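# Flip the grey finned box onto its fins, feet up

## Task

Turn the grey finned box upside down at its present spot so that it rests flat on its fins and its feet point upward.

## Robot and tools

The robot has two arms, left_arm and right_arm, each ending in a parallel gripper. In the scene frame the origin sits at table-top height midway between the nominal arm bases, +z points up, +x reaches out over the table, and left_arm is on the +y side (these names do not match image left and right). Calibrated bases in the scene frame: left_arm root at (+0.026, +0.257, +0.013) m, quat_wxyz (+1.000, 0, 0, -0.019); right_arm root at (+0.001, -0.338, +0.037) m, quat_wxyz (+1.000, 0, 0, +0.016). Both bases have +z as up. Hand positions, velocities, targets and wrist-camera poses are reported in each arm's own base frame. Fixed cameras and the table use the scene frame. Reported poses can be off by a few centimetres, more at long reach. end_effector_position is the point between the finger pads, about 1 cm behind the tips. The fingers point along the gripper's +z and open and close along its y.

Every motion command is a row of 14 numbers, each in [-1, 1]: dx, dy, dz, rx, ry, rz, opening for left_arm, followed by the same seven for right_arm. All 14 are required even when only one arm moves. The first six numbers of each arm are an offset, not a pose. They are measured from that arm's Hand target at the start of the action or move, along that arm's own base axes, and the rotation is about the Hand target position. The scale is 1.0 = 0.6 m for dx, dy, dz and 1.0 = 180 degrees for rx, ry, rz, which together form a single rotation vector. Sending the same offset again moves the arm further. Sending six zeros re-commands the current Hand target. The opening is absolute: +1 fully open (0.094 m), -1 closed. Any value you send is a command, so to keep a gripper as it is, repeat its current command (see Tool commands).

The controller limits each step to within 100 mm and 20 degrees of the measured pose. A gripper often comes to rest short of its target. Re-sending zeros asks for the target again; if it still falls short, send the remaining distance as an offset. Friction can leave a gripper a centimetre or more off in free air, so that gap alone does not prove contact. An arm blocked by an object keeps pressing until you command its target back past the gripper.

Tools:
- execute_actions(actions, cameras): actions is a list of actions. Each action is a table of up to 15 rows, one per 1/30 s step. A short table holds its last row until the 15 steps are done. Every row counts from the action's starting Hand target. An empty list returns the current state and images.
- move(target, speed, blend, opening_speed, blocking, cameras): moves each gripper in a straight line toward target. target is one 14-number row or a list of up to 15 rows, all offsets from the same starting Hand targets. speed runs from 0.002 to 0.5 m/s (default 0.25), with turning capped at twice that value in rad/s. blend is a corner radius in m for the list. opening_speed is at least 0.2 per second on the -1..1 scale; use a slow value when closing on something fragile. Moves last between 0.5 s and 10 s and do not steer around obstacles. Faster moves hit harder, and a target set further past a contact pushes harder. Keep paths away from an arm's own base, because passing near it can flip the shoulder. The result has a move: line such as done, off_target, moving, held or fault, plus limits (paced = clipped, held = steps withheld). blocking=false returns after 0.5 s while the move keeps going.
- wait(seconds 0-10): holds the last commands.
- stop(): brakes a running move.
- zoom_image(camera, region [x0,y0,x1,y1] pixels, at most 504x504): gives a closer look at the latest image from that camera.
- read_manual(section="licences"): returns licence text only.
- finished_scene(scene): ends the scene. Pass done=true only if the box is really flipped and stays that way without the robot; a false claim is costly.

Cameras (672x504): cam_head_left, cam_head_right, cam_high, cam_low, cam_left_wrist, cam_right_wrist. The wrist cameras are fisheye. An unknown camera name makes the call invalid.

Result lines: Hand target is the last commanded pose after clipping, and later offsets count from it. grip_measured is the finger opening on the command scale. It reads slightly wide when empty and up to about 0.064 narrower than the part under a full squeeze. It follows the command regardless of contact, so it does not reveal a touch. grip_effort_nm is the gripper motor effort (negative = closing); it is offset and is not a pad force. Joint torques include gravity, have offsets, and numbers 3 and 4 wrap at ±28 N m. "within noise" on joint velocities means the arm is at rest. To release, command an opening well above grip_measured. Pads squeeze at about 50-64 N.

Things to avoid: knocking or dropping the box off the table, which fails the task; releasing it while it is still moving; slams, hard hits and very hard pushes; and arm-to-arm collisions, which can end the scene. Holding loads, stretching an arm out, or pushing against something unreachable heats the motors. MOTOR HOT appears at 85 °C, and at 100 °C that arm goes limp for 30-60 s. Loose objects may occasionally be nudged by outside forces. Simulated time runs on while you think, and smooth motion with little effort is preferred.

Each tool is called after ">>>" as name(argument=value, ...), one argument or row to a line, values as JSON.

## Session

>>> execute_actions(
  actions=[],
)

Scene clock: 0.00 s.
left_arm: end_effector_position=(+0.5662, -0.1283, +0.2532) grip_measured=+1.000 grip_effort_nm=n/a end_effector_quat_wxyz=(+0.190, -0.223, +0.955, +0.036) | right_arm: end_effector_position=(+0.4375, +0.0835, +0.2914) grip_measured=+1.000 grip_effort_nm=n/a end_effector_quat_wxyz=(+0.162, -0.288, +0.887, +0.322)
Joint positions: left_arm=[-0.296 1.668 1.62 -1.222 -0.251 -0.715 0.094] | right_arm=[-0.072 1.426 1.367 -1.439 -0.734 -0.671 0.094]
Joint velocities: within noise
Joint torques (N m): no reading
Heat: left arm: hottest elbow 33 °C; right arm: hottest waist 32 °C.
Hand target: left_arm +0.5722, -0.1301, +0.2596; +0.198, -0.224, +0.954, +0.032 | right_arm +0.4432, +0.0831, +0.3022; +0.174, -0.292, +0.885, +0.317
Tool commands: left_gripper/opening=+1.0 right_gripper/opening=+1.0

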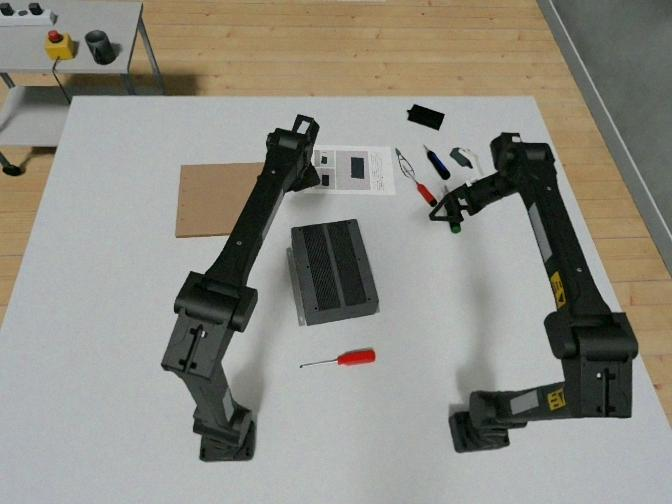

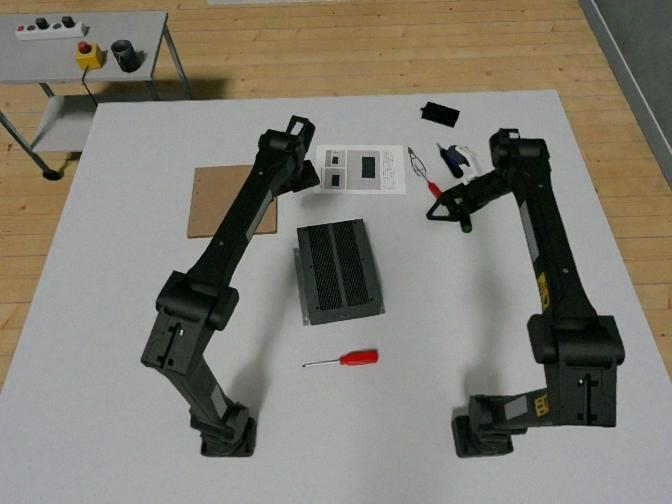

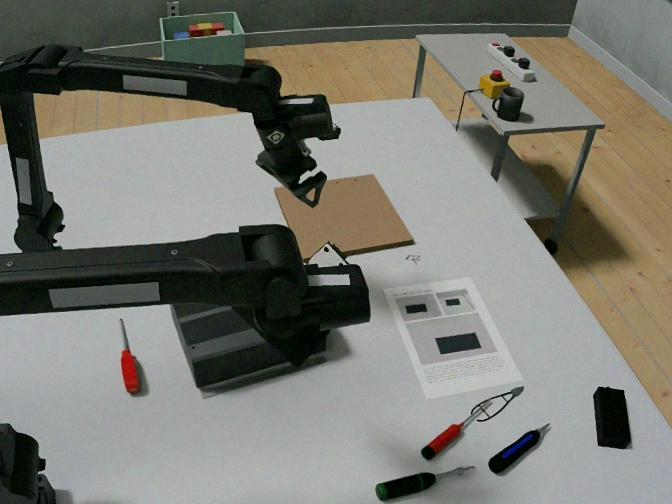

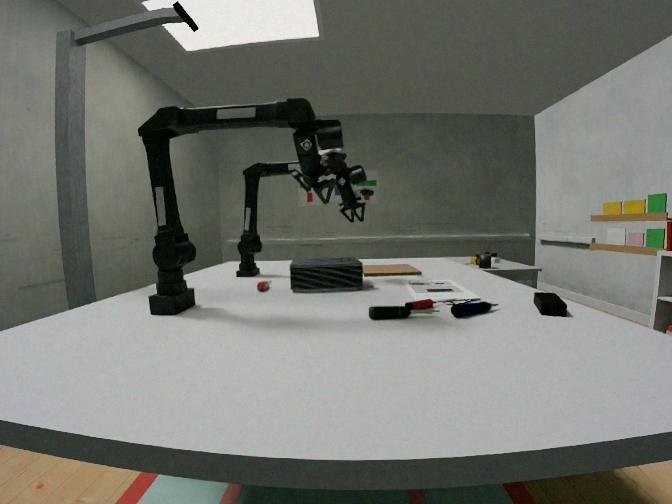

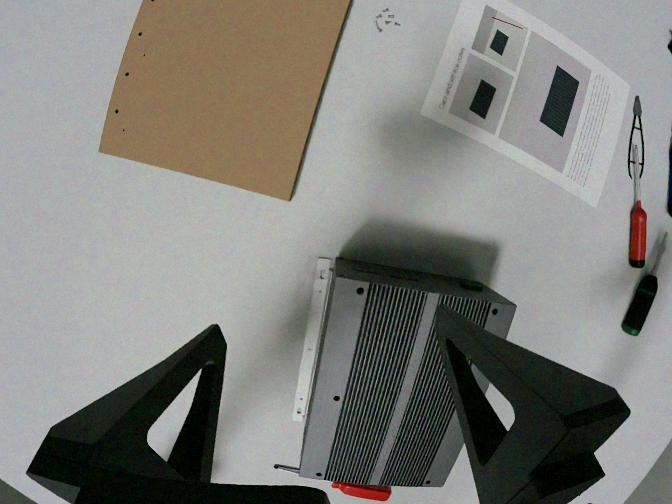

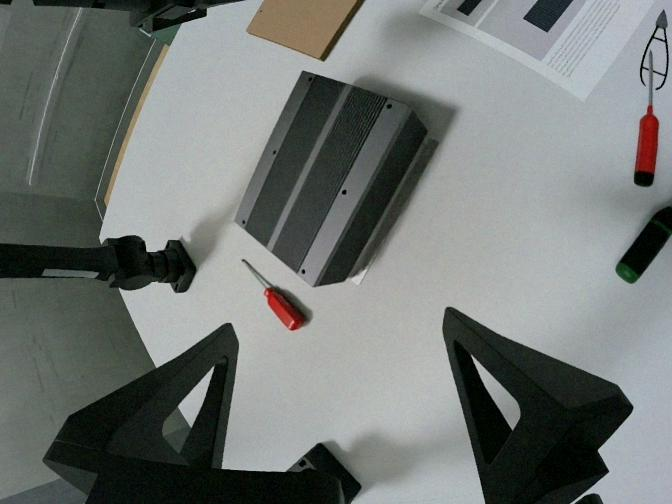

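>>> zoom_image(
  camera="cam_left_wrist",
  region=[252, 220, 556, 504],
)

>>> zoom_image(
  camera="cam_low",
  region=[240, 220, 440, 340],
)

>>> zoom_image(
  camera="cam_right_wrist",
  region=[200, 40, 480, 350],
)

>>> zoom_image(
  camera="cam_head_left",
  region=[260, 190, 420, 350],
)

>>> zoom_image(
  camera="cam_head_right",
  region=[260, 190, 420, 350],
)

Scaled by 1.658 from the camera's 672x504 image, which has a finer 960x720 frame.

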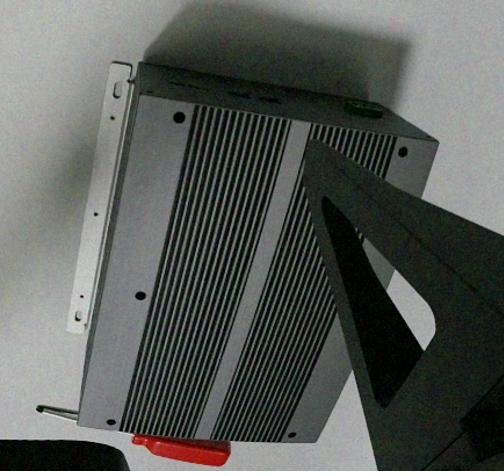

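Scaled by 2.520.

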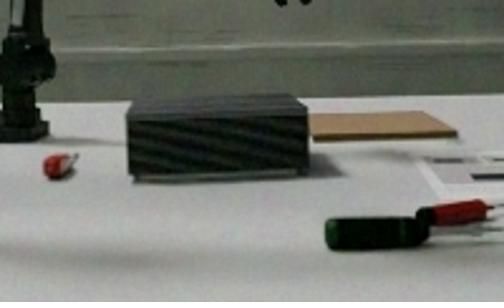

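Scaled by 1.626 from the camera's 672x504 image, which has a finer 960x720 frame.

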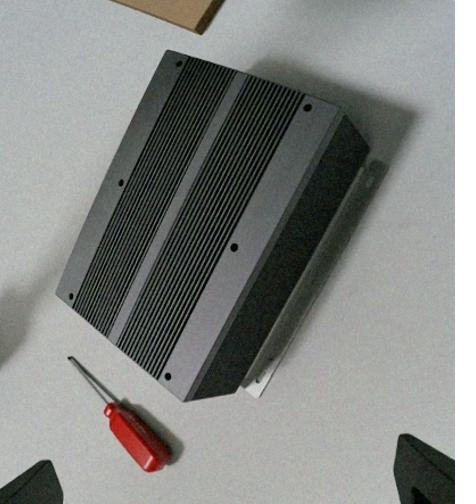

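Scaled by 3.150.

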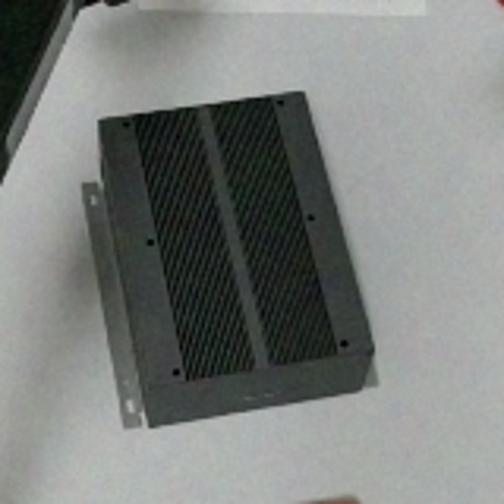

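Scaled by 3.150.

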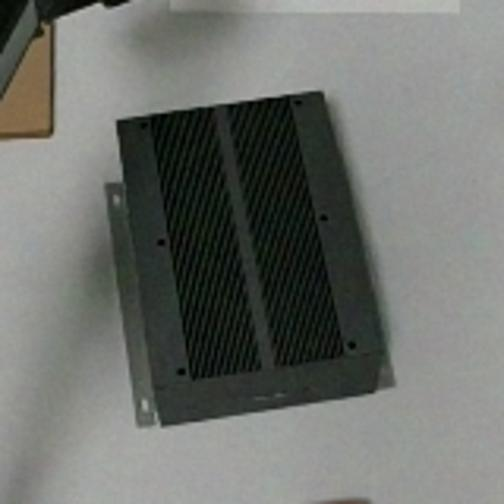

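>>> move(
  target=[-0.1013, 0.1273, -0.2543, -0.367, -0.0066, -0.1435, -1, 0.2658, 0.0763, -0.3653, 0.1216, 0.2074, -0.0579, -1],
  speed=0.2,
)

Scene clock: 336.90 s.
left_arm: end_effector_position=(+0.5037, -0.0589, +0.1125) grip_measured=-0.990 grip_effort_nm=-0.535 end_effector_quat_wxyz=(+0.056, -0.087, +0.840, -0.533) | right_arm: end_effector_position=(+0.5929, +0.1205, +0.0766) grip_measured=-0.987 grip_effort_nm=-0.686 end_effector_quat_wxyz=(-0.041, -0.050, +0.842, +0.536)
Joint positions: left_arm=[0.196 1.79 1.158 -0.913 1.13 -0.026 0] | right_arm=[-0.054 2.214 1.738 -1.479 -1.097 -0.409 0.001]
Joint velocities: within noise
Joint torques (N m): left_arm=[-0.15 -11.58 8.85 0.31 0.82 0.07] | right_arm=[0.32 -18.2 9.33 -0.34 -0.81 -0.05]
Heat: left arm: hottest elbow 47 °C; right arm: hottest elbow 42 °C.
Hand target: left_arm +0.5114, -0.0539, +0.1070; +0.056, -0.088, +0.839, -0.534 | right_arm +0.6027, +0.1290, +0.0830; -0.038, -0.059, +0.842, +0.536
Off the commanded pose: left_arm 0.011 m, 0 deg | right_arm 0.014 m, 1 deg.
move: off_target (left_arm, right_arm)

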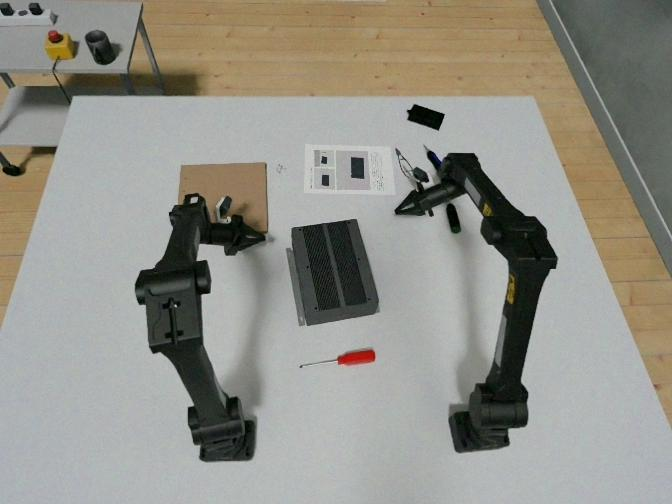

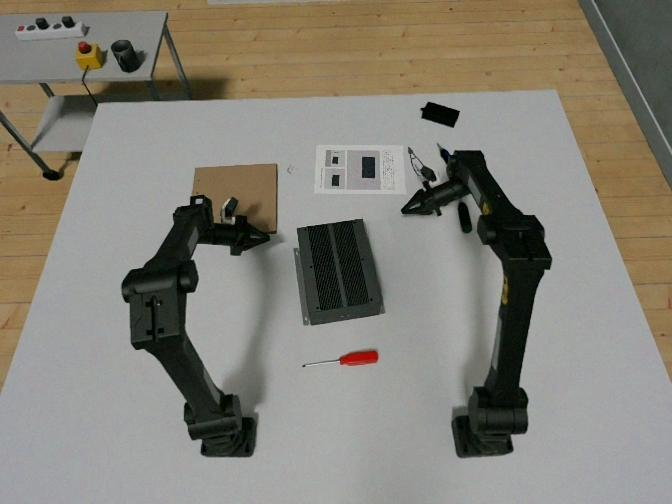

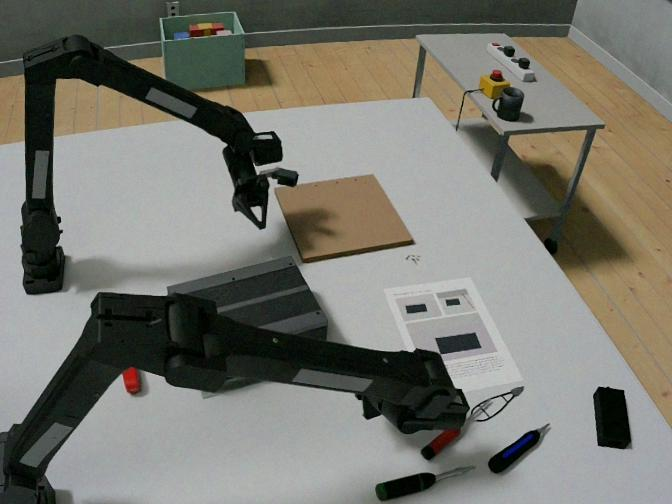

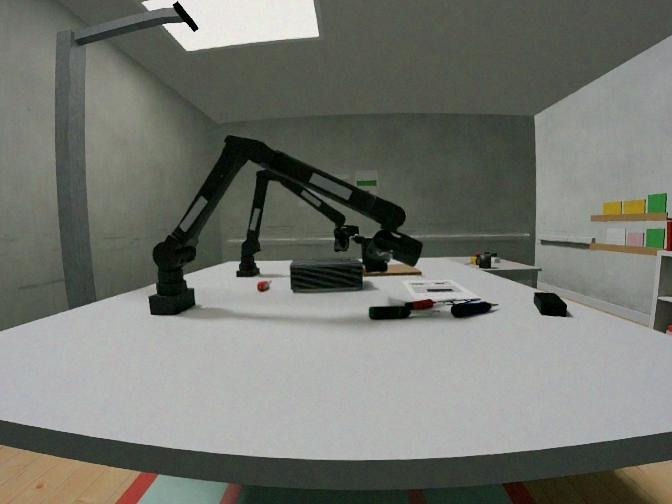

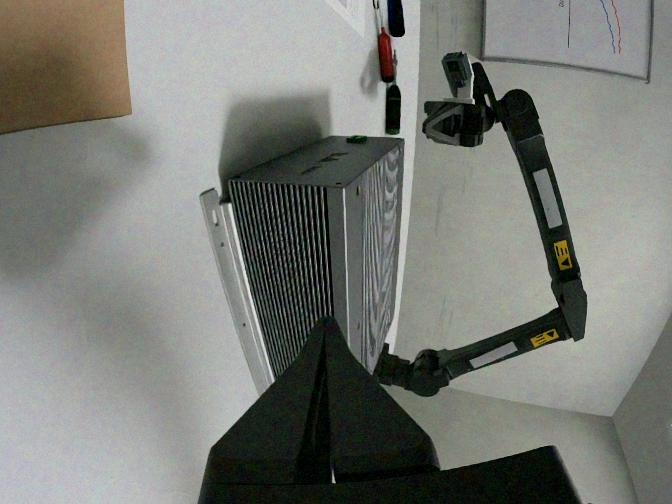

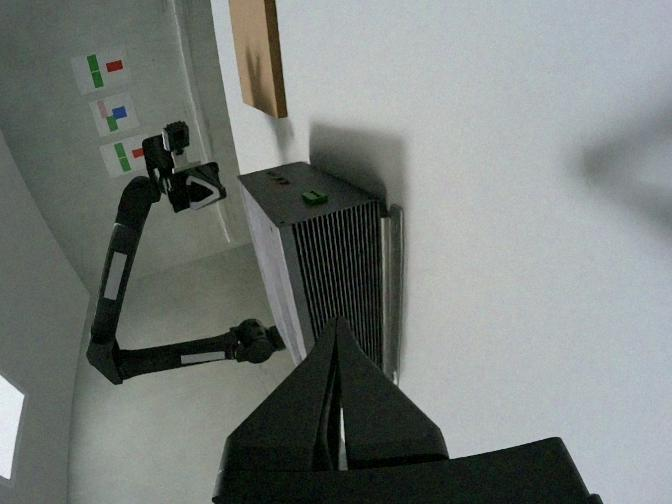

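>>> zoom_image(
  camera="cam_left_wrist",
  region=[190, 120, 430, 400],
)

>>> zoom_image(
  camera="cam_right_wrist",
  region=[220, 150, 430, 390],
)

Scaled by 1.800 from the camera's 672x504 image, which has a finer 960x720 frame.

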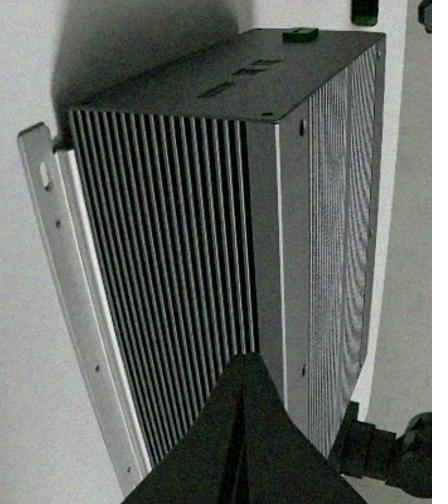

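Scaled by 2.100 from the camera's 672x504 image, which has a finer 960x720 frame.

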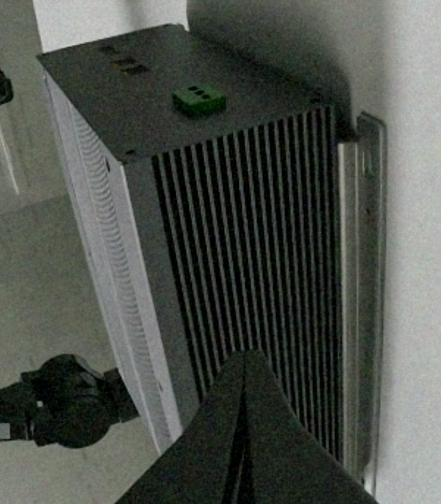

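>>> move(
  target=[0.026, -0.08, -0.1183, 0, 0, 0, -1, -0.0845, 0.1508, -0.1033, 0, 0, 0, -1],
  speed=0.15,
)

Scene clock: 433.47 s.
left_arm: end_effector_position=(+0.5302, -0.0977, +0.0511) grip_measured=-0.990 grip_effort_nm=-0.535 end_effector_quat_wxyz=(+0.070, -0.079, +0.839, -0.534) | right_arm: end_effector_position=(+0.5499, +0.2147, +0.0110) grip_measured=-0.987 grip_effort_nm=-0.696 end_effector_quat_wxyz=(-0.045, -0.052, +0.842, +0.536)
Joint positions: left_arm=[0.11 1.908 1.121 -0.544 1.124 -0.23 0] | right_arm=[0.106 2.17 1.464 -0.951 -1.133 -0.072 0.001]
Joint velocities: within noise
Joint torques (N m): left_arm=[-1.49 -12.81 6.02 1.48 0.55 -0.26] | right_arm=[-0.38 -20.01 5.87 0.62 -0.74 -0.07]
Heat: left arm: hottest elbow 42 °C; right arm: hottest elbow 42 °C.
Hand target: left_arm +0.5272, -0.1018, +0.0361; +0.056, -0.087, +0.839, -0.534 | right_arm +0.5520, +0.2194, +0.0210; -0.038, -0.059, +0.842, +0.536
Off the commanded pose: left_arm 0.016 m, 2 deg | right_arm 0.011 m, 1 deg.
move: off_target (left_arm, right_arm)

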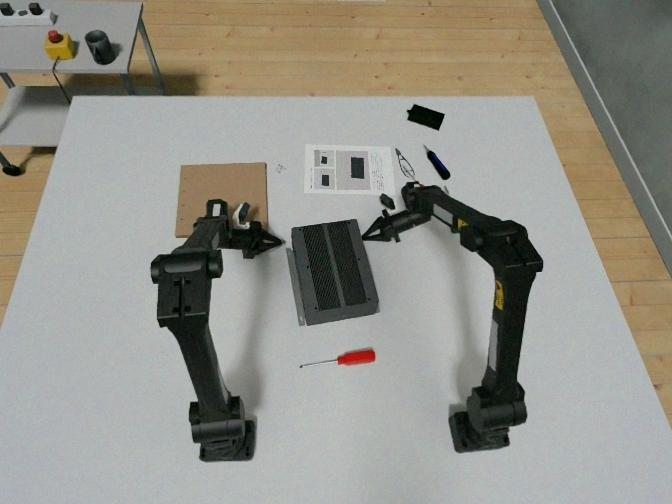

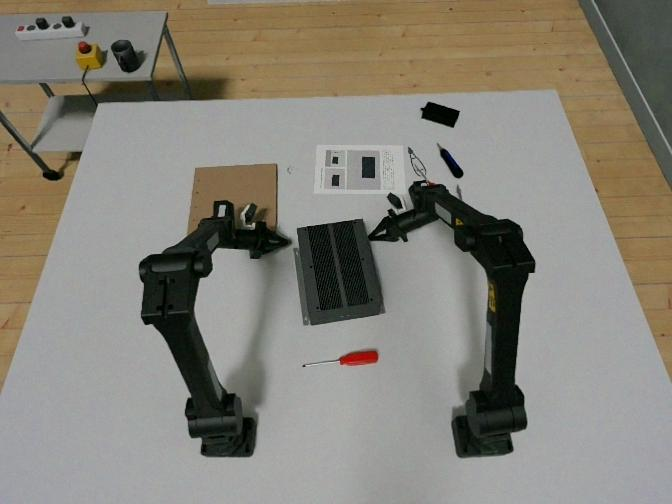

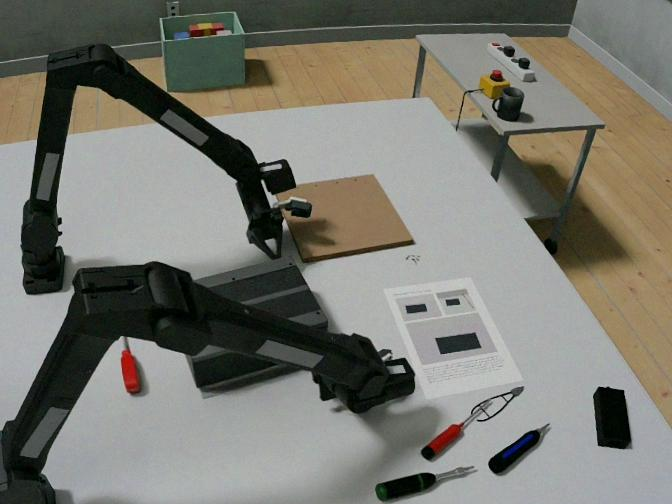

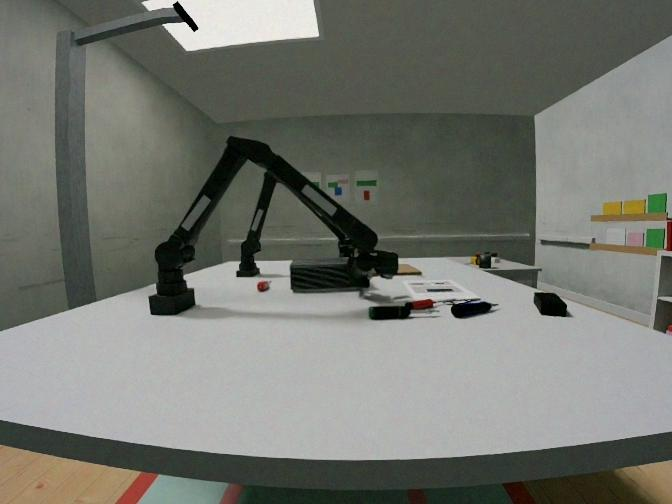

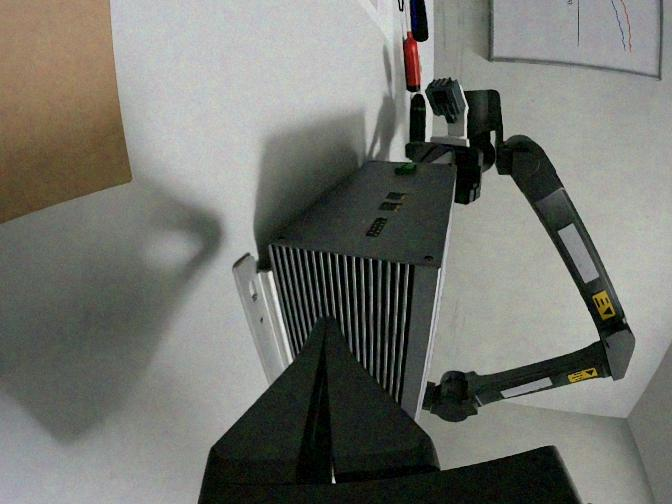

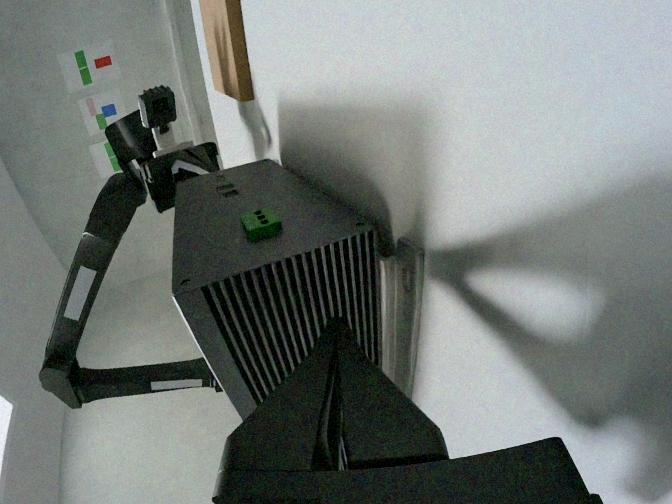

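>>> move(
  target=[-0.001, -0.0487, -0.0102, 0, 0, 0, -1, -0.018, 0.031, 0, 0, 0, 0, -1],
  speed=0.08,
  cameras=["cam_left_wrist","cam_right_wrist","cam_high"],
)

Scene clock: 454.00 s.
left_arm: end_effector_position=(+0.5290, -0.1285, +0.0434) grip_measured=-0.990 grip_effort_nm=-0.540 end_effector_quat_wxyz=(+0.067, -0.079, +0.839, -0.535) | right_arm: end_effector_position=(+0.5414, +0.2280, +0.0108) grip_measured=-0.987 grip_effort_nm=-0.686 end_effector_quat_wxyz=(-0.043, -0.048, +0.843, +0.534)
Joint positions: left_arm=[0.049 1.908 1.083 -0.397 1.108 -0.356 0] | right_arm=[0.132 2.141 1.412 -0.854 -1.13 0.009 0.001]
Joint velocities: within noise
Joint torques (N m): left_arm=[-1.2 -12.98 5.98 1.78 0.52 -0.27] | right_arm=[0.79 -19.84 5.86 0.92 -0.84 0.02]
Heat: left arm: hottest elbow 41 °C; right arm: hottest elbow 41 °C.
Hand target: left_arm +0.5264, -0.1311, +0.0299; +0.056, -0.087, +0.839, -0.534 | right_arm +0.5411, +0.2380, +0.0209; -0.038, -0.059, +0.842, +0.535
Off the commanded pose: left_arm 0.014 m, 2 deg | right_arm 0.014 m, 1 deg.
move: off_target (left_arm, right_arm)
Images, in order (width x height): cam_high 672x504, cam_left_wrist 672x504, cam_right_wrist 672x504.

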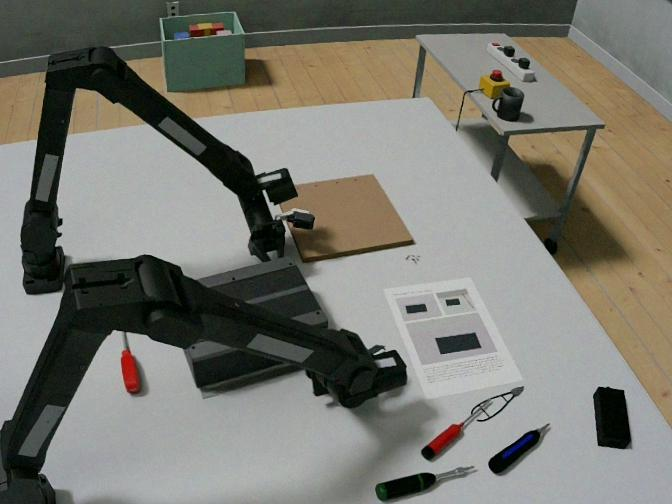

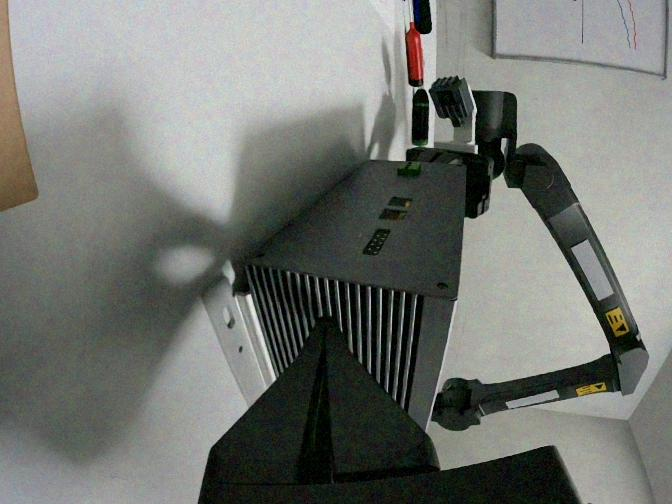

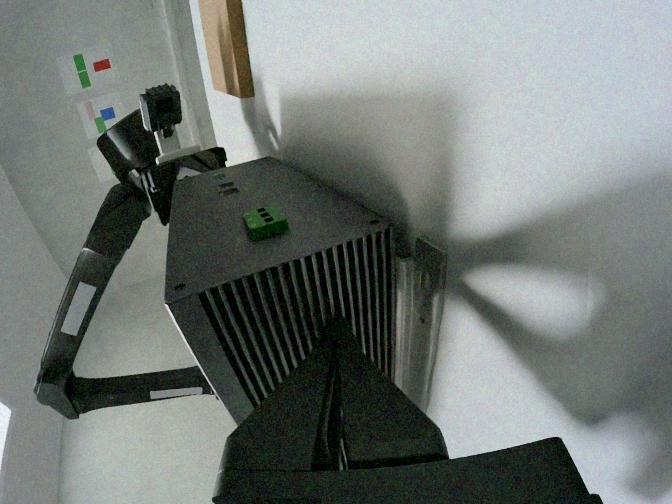

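>>> move(
  target=[0.007, -0.0326, 0, 0, 0, 0, -1, -0.0028, 0.0198, 0, 0, 0, 0, -1],
  speed=0.05,
  cameras=["cam_left_wrist","cam_right_wrist","cam_head_left"],
)

Scene clock: 463.10 s.
left_arm: end_effector_position=(+0.5336, -0.1319, +0.0428) grip_measured=-0.990 grip_effort_nm=-0.535 end_effector_quat_wxyz=(+0.069, -0.094, +0.837, -0.535) | right_arm: end_effector_position=(+0.5433, +0.2289, +0.0110) grip_measured=-0.987 grip_effort_nm=-0.696 end_effector_quat_wxyz=(-0.039, -0.040, +0.843, +0.534)
Joint positions: left_arm=[0.041 1.908 1.073 -0.33 1.099 -0.433 0] | right_arm=[0.133 2.134 1.398 -0.807 -1.13 0.057 0.001]
Joint velocities: within noise
Joint torques (N m): left_arm=[-3.9 -12.81 6.31 2.21 0.27 -0.27] | right_arm=[2.73 -19.84 5.89 1.01 -0.75 -0.03]
Heat: left arm: hottest elbow 41 °C; right arm: hottest elbow 41 °C.
Hand target: left_arm +0.5307, -0.1506, +0.0300; +0.056, -0.087, +0.839, -0.534 | right_arm +0.5393, +0.2500, +0.0208; -0.038, -0.059, +0.842, +0.535
Off the commanded pose: left_arm 0.023 m, 2 deg | right_arm 0.023 m, 2 deg.
move: off_target (left_arm, right_arm)
Images, in order (width x height): cam_head_left 672x504, cam_left_wrist 672x504, cam_right_wrist 672x504.

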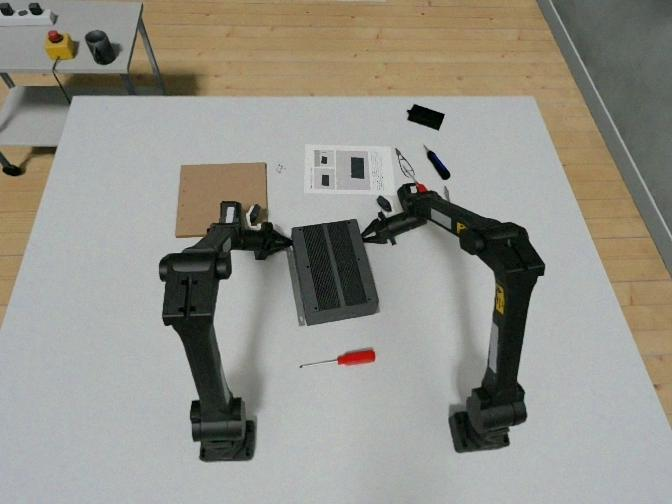

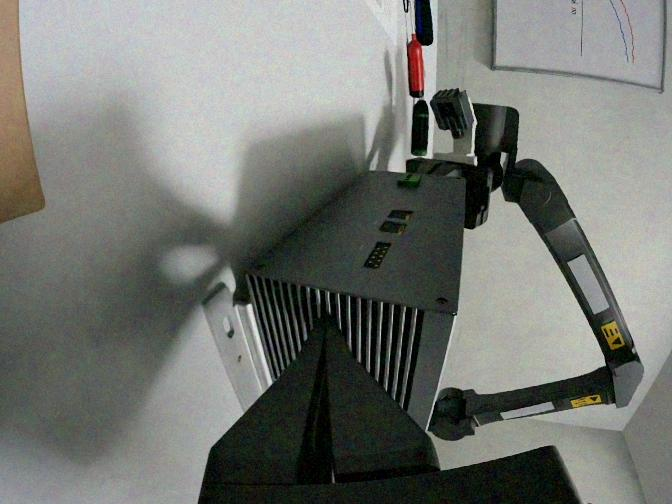

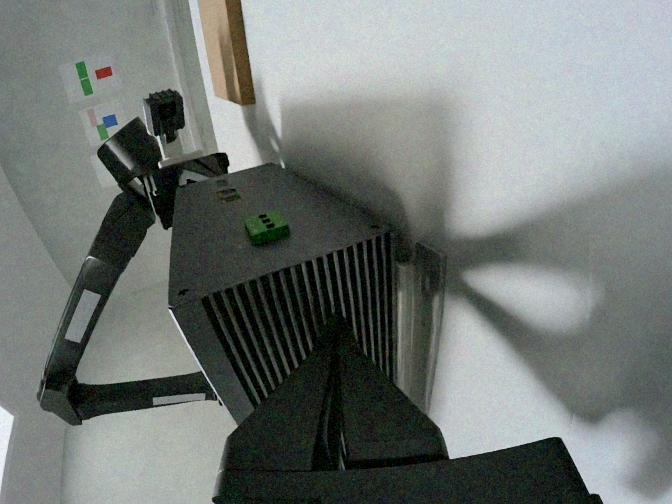

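>>> move(
  target=[0.0104, -0.0489, 0, 0, 0, 0, -1, -0.007, 0.0495, 0, 0, 0, 0, -1],
  speed=0.06,
  cameras=["cam_left_wrist","cam_right_wrist"],
)

Scene clock: 474.77 s.
left_arm: end_effector_position=(+0.5396, -0.1314, +0.0425) grip_measured=-0.990 grip_effort_nm=-0.540 end_effector_quat_wxyz=(+0.074, -0.117, +0.832, -0.538) | right_arm: end_effector_position=(+0.5462, +0.2302, +0.0111) grip_measured=-0.987 grip_effort_nm=-0.696 end_effector_quat_wxyz=(-0.030, -0.018, +0.846, +0.533)
Joint positions: left_arm=[0.04 1.907 1.057 -0.241 1.089 -0.535 0] | right_arm=[0.135 2.114 1.361 -0.698 -1.122 0.169 0.001]
Joint velocities: within noise
Joint torques (N m): left_arm=[-8.53 -12.75 6.99 2.73 -0.27 -0.28] | right_arm=[6.24 -18.9 6.45 1.66 -0.95 -0.02]
Heat: left arm: hottest elbow 41 °C; right arm: hottest elbow 40 °C.
Hand target: left_arm +0.5370, -0.1799, +0.0300; +0.056, -0.087, +0.839, -0.534 | right_arm +0.5353, +0.2797, +0.0209; -0.038, -0.059, +0.842, +0.536
Off the commanded pose: left_arm 0.050 m, 4 deg | right_arm 0.052 m, 5 deg.
move: off_target (left_arm, right_arm)
Images, in order (width x height): cam_left_wrist 672x504, cam_right_wrist 672x504.

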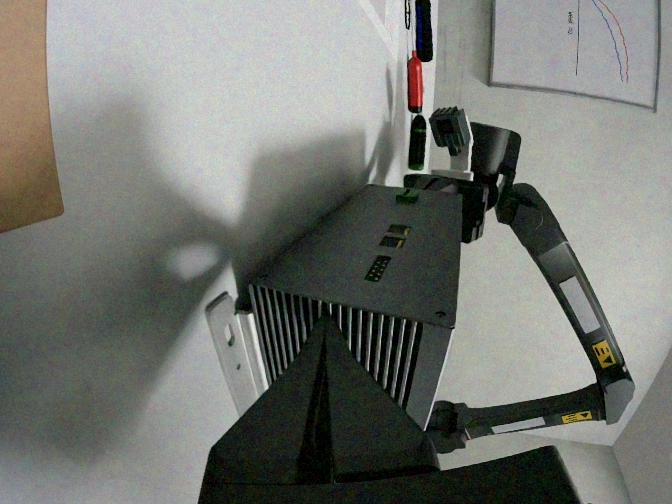

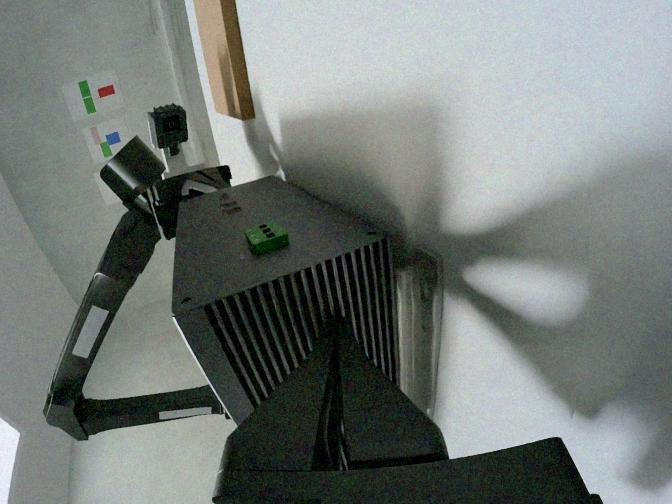

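>>> move(
  target=[-0.0415, 0.0967, 0.0067, 0, 0, 0, -1, 0.013, -0.0912, 0, 0, 0, 0, -1],
  speed=0.1,
  cameras=["cam_left_wrist","cam_right_wrist"],
)

Scene clock: 502.13 s.
left_arm: end_effector_position=(+0.5101, -0.1264, +0.0322) grip_measured=-0.990 grip_effort_nm=-0.535 end_effector_quat_wxyz=(+0.052, -0.089, +0.840, -0.533) | right_arm: end_effector_position=(+0.5285, +0.2266, +0.0164) grip_measured=-0.987 grip_effort_nm=-0.691 end_effector_quat_wxyz=(-0.049, -0.054, +0.843, +0.532)
Joint positions: left_arm=[0.055 1.902 1.039 -0.404 1.108 -0.344 0] | right_arm=[0.132 2.117 1.386 -0.888 -1.128 -0.025 0.001]
Joint velocities: within noise
Joint torques (N m): left_arm=[0.03 -14.27 6.45 0.8 0.77 0] | right_arm=[-1.61 -16.73 8.62 0.06 -0.87 -0.24]
Heat: left arm: hottest elbow 40 °C; right arm: hottest elbow 39 °C.
Hand target: left_arm +0.5121, -0.1219, +0.0339; +0.056, -0.088, +0.839, -0.534 | right_arm +0.5431, +0.2250, +0.0211; -0.038, -0.059, +0.842, +0.536
Off the commanded pose: left_arm 0.005 m, 0 deg | right_arm 0.015 m, 1 deg.
move: off_target (right_arm)
Images, in order (width x height): cam_left_wrist 672x504, cam_right_wrist 672x504.

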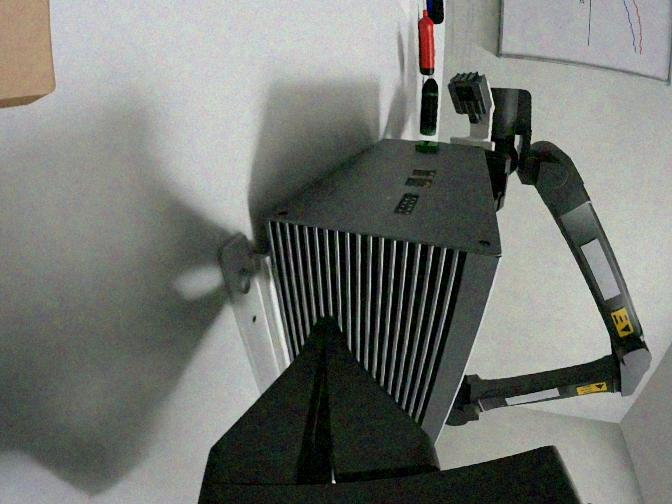

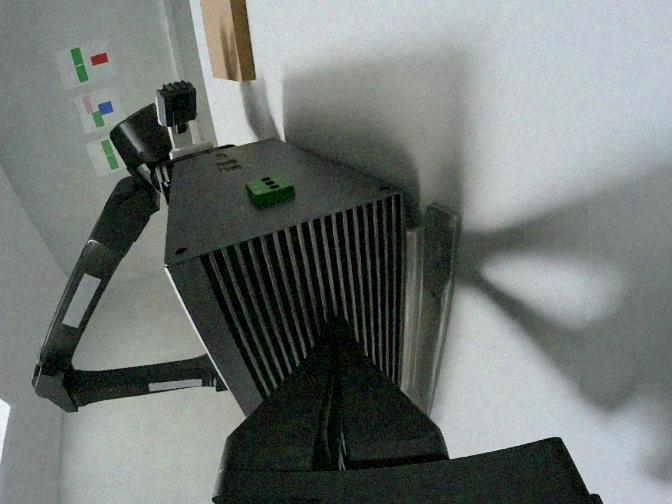

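>>> move(
  target=[-0.0027, -0.108, 0, 0, 0, 0, -1, -0.0218, 0.1083, 0, 0, 0, 0, -1],
  speed=0.1,
  cameras=["cam_left_wrist","cam_right_wrist"],
)

Scene clock: 517.43 s.
left_arm: end_effector_position=(+0.5137, -0.1364, +0.0303) grip_measured=-0.990 grip_effort_nm=-0.535 end_effector_quat_wxyz=(+0.069, -0.128, +0.836, -0.529) | right_arm: end_effector_position=(+0.5441, +0.2303, +0.0153) grip_measured=-0.987 grip_effort_nm=-0.686 end_effector_quat_wxyz=(-0.025, -0.011, +0.846, +0.533)
Joint positions: left_arm=[0.028 1.878 0.971 -0.18 1.061 -0.565 0] | right_arm=[0.136 2.093 1.335 -0.654 -1.12 0.208 0.001]
Joint velocities: within noise
Joint torques (N m): left_arm=[-8.94 -13.68 6.79 2.62 0.55 -0.31] | right_arm=[7.18 -17.2 6.52 1.74 -0.91 0.02]
Heat: left arm: hottest elbow 40 °C; right arm: hottest elbow 41 °C.
Hand target: left_arm +0.5105, -0.1867, +0.0340; +0.056, -0.088, +0.839, -0.534 | right_arm +0.5300, +0.2900, +0.0210; -0.038, -0.059, +0.842, +0.536
Off the commanded pose: left_arm 0.051 m, 5 deg | right_arm 0.062 m, 6 deg.
move: off_target (left_arm, right_arm)
Images, in order (width x height): cam_left_wrist 672x504, cam_right_wrist 672x504.

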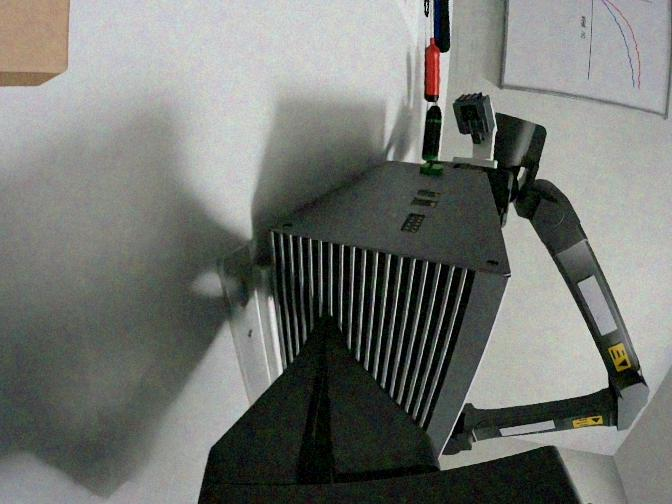

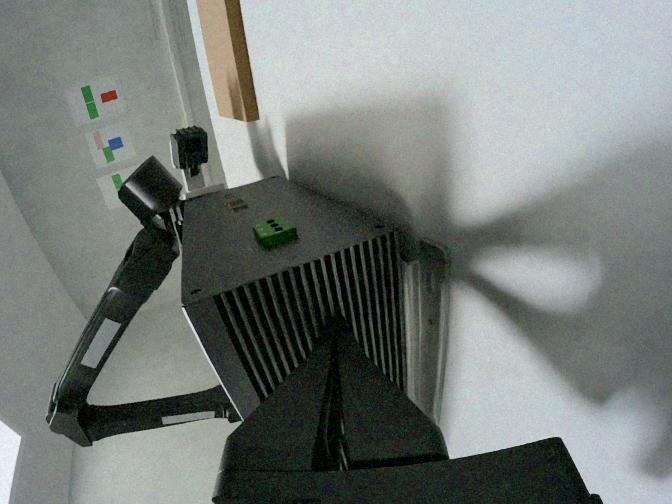

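>>> move(
  target=[0, -0.0167, 0.0667, 0, 0, 0, -1, 0, 0.0167, 0.0667, 0, 0, 0, -1],
  speed=0.04,
  cameras=["cam_left_wrist","cam_right_wrist", "cam_high", "cam_low"],
)

Scene clock: 525.30 s.
left_arm: end_effector_position=(+0.5132, -0.1369, +0.0319) grip_measured=-0.990 grip_effort_nm=-0.535 end_effector_quat_wxyz=(+0.066, -0.149, +0.847, -0.507) | right_arm: end_effector_position=(+0.5439, +0.2304, +0.0166) grip_measured=-0.987 grip_effort_nm=-0.686 end_effector_quat_wxyz=(-0.029, +0.001, +0.856, +0.517)
Joint positions: left_arm=[0.016 1.852 0.967 -0.207 1.002 -0.597 0] | right_arm=[0.142 2.078 1.332 -0.661 -1.08 0.242 0.001]
Joint velocities: within noise
Joint torques (N m): left_arm=[-9.58 -17.85 8.13 1.07 2.54 -0.28] | right_arm=[8.23 -22.01 7.77 0.31 -2.45 0.06]
Heat: left arm: hottest elbow 40 °C; right arm: hottest elbow 40 °C.
Hand target: left_arm +0.5104, -0.1968, +0.0740; +0.056, -0.088, +0.839, -0.534 | right_arm +0.5300, +0.2999, +0.0610; -0.038, -0.059, +0.842, +0.536
Off the commanded pose: left_arm 0.073 m, 8 deg | right_arm 0.084 m, 7 deg.
move: off_target (left_arm, right_arm)
Images, in order (width x height): cam_high 672x504, cam_low 672x504, cam_left_wrist 672x504, cam_right_wrist 672x504.

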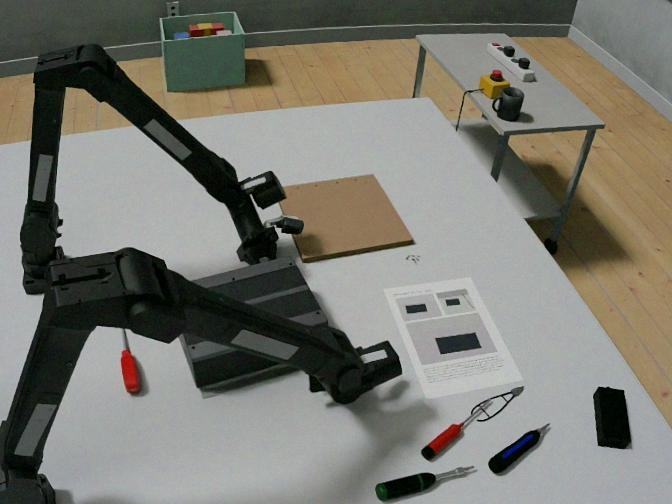

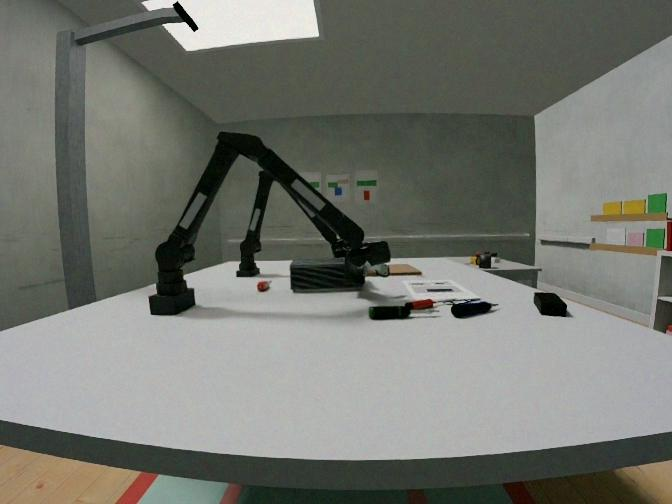

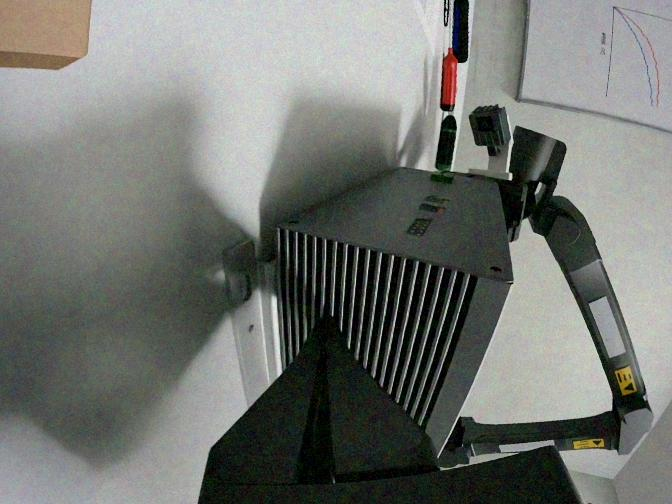

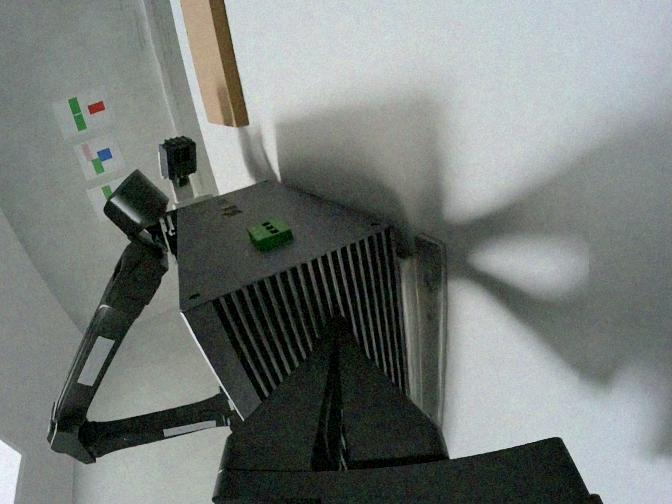

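>>> move(
  target=[0, -0.02, 0.0417, 0, 0, 0, -1, 0, 0.005, 0.0367, 0, 0, 0, -1],
  speed=0.04,
  cameras=["cam_left_wrist","cam_right_wrist", "cam_low"],
)

Scene clock: 544.17 s.
left_arm: end_effector_position=(+0.5103, -0.1388, +0.0400) grip_measured=-0.990 grip_effort_nm=-0.535 end_effector_quat_wxyz=(+0.055, -0.166, +0.849, -0.498) | right_arm: end_effector_position=(+0.5401, +0.2292, +0.0243) grip_measured=-0.987 grip_effort_nm=-0.691 end_effector_quat_wxyz=(-0.038, +0.009, +0.860, +0.510)
Joint positions: left_arm=[0.008 1.823 0.967 -0.247 0.979 -0.63 0] | right_arm=[0.143 2.058 1.332 -0.702 -1.067 0.248 0.001]
Joint velocities: within noise
Joint torques (N m): left_arm=[-10.87 -19.37 8.83 1.55 3.11 -0.32] | right_arm=[8.7 -23.71 8.66 0.61 -3.08 0.11]
Heat: left arm: hottest elbow 40 °C; right arm: hottest elbow 40 °C.
Hand target: left_arm +0.5105, -0.2087, +0.0990; +0.056, -0.087, +0.839, -0.534 | right_arm +0.5301, +0.3029, +0.0831; -0.038, -0.059, +0.842, +0.536
Off the commanded pose: left_arm 0.092 m, 10 deg | right_arm 0.095 m, 9 deg.
move: off_target (left_arm, right_arm)
Images, in order (width x height): cam_low 672x504, cam_left_wrist 672x504, cam_right_wrist 672x504.

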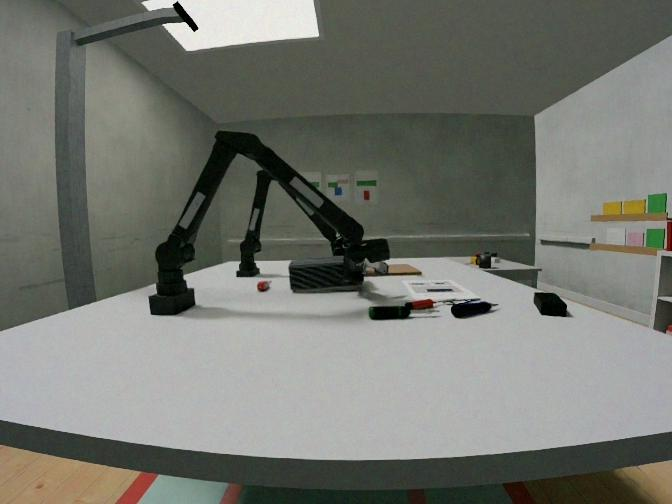

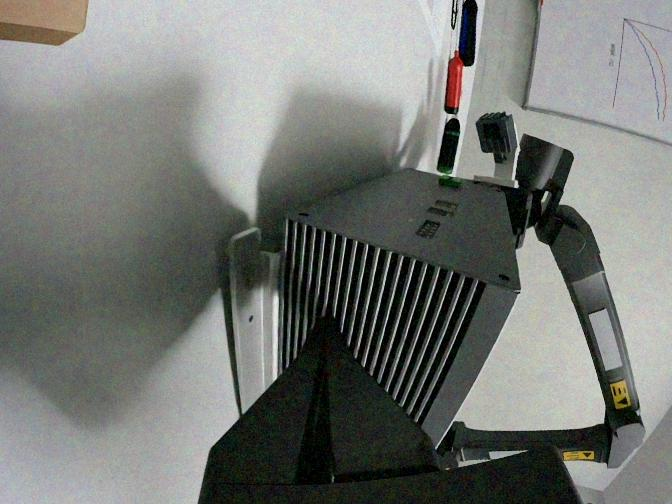

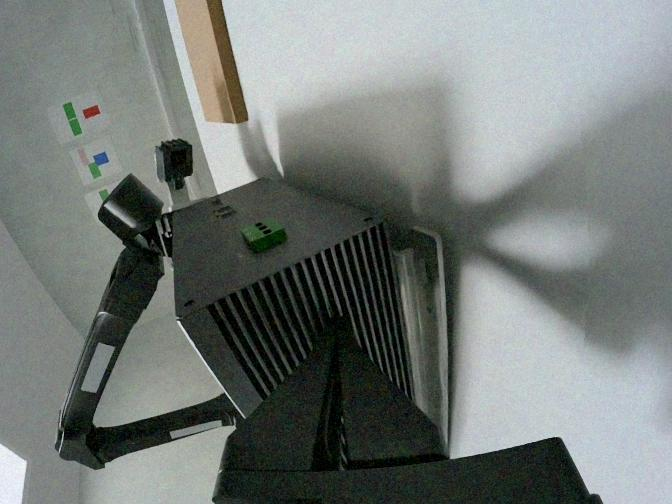

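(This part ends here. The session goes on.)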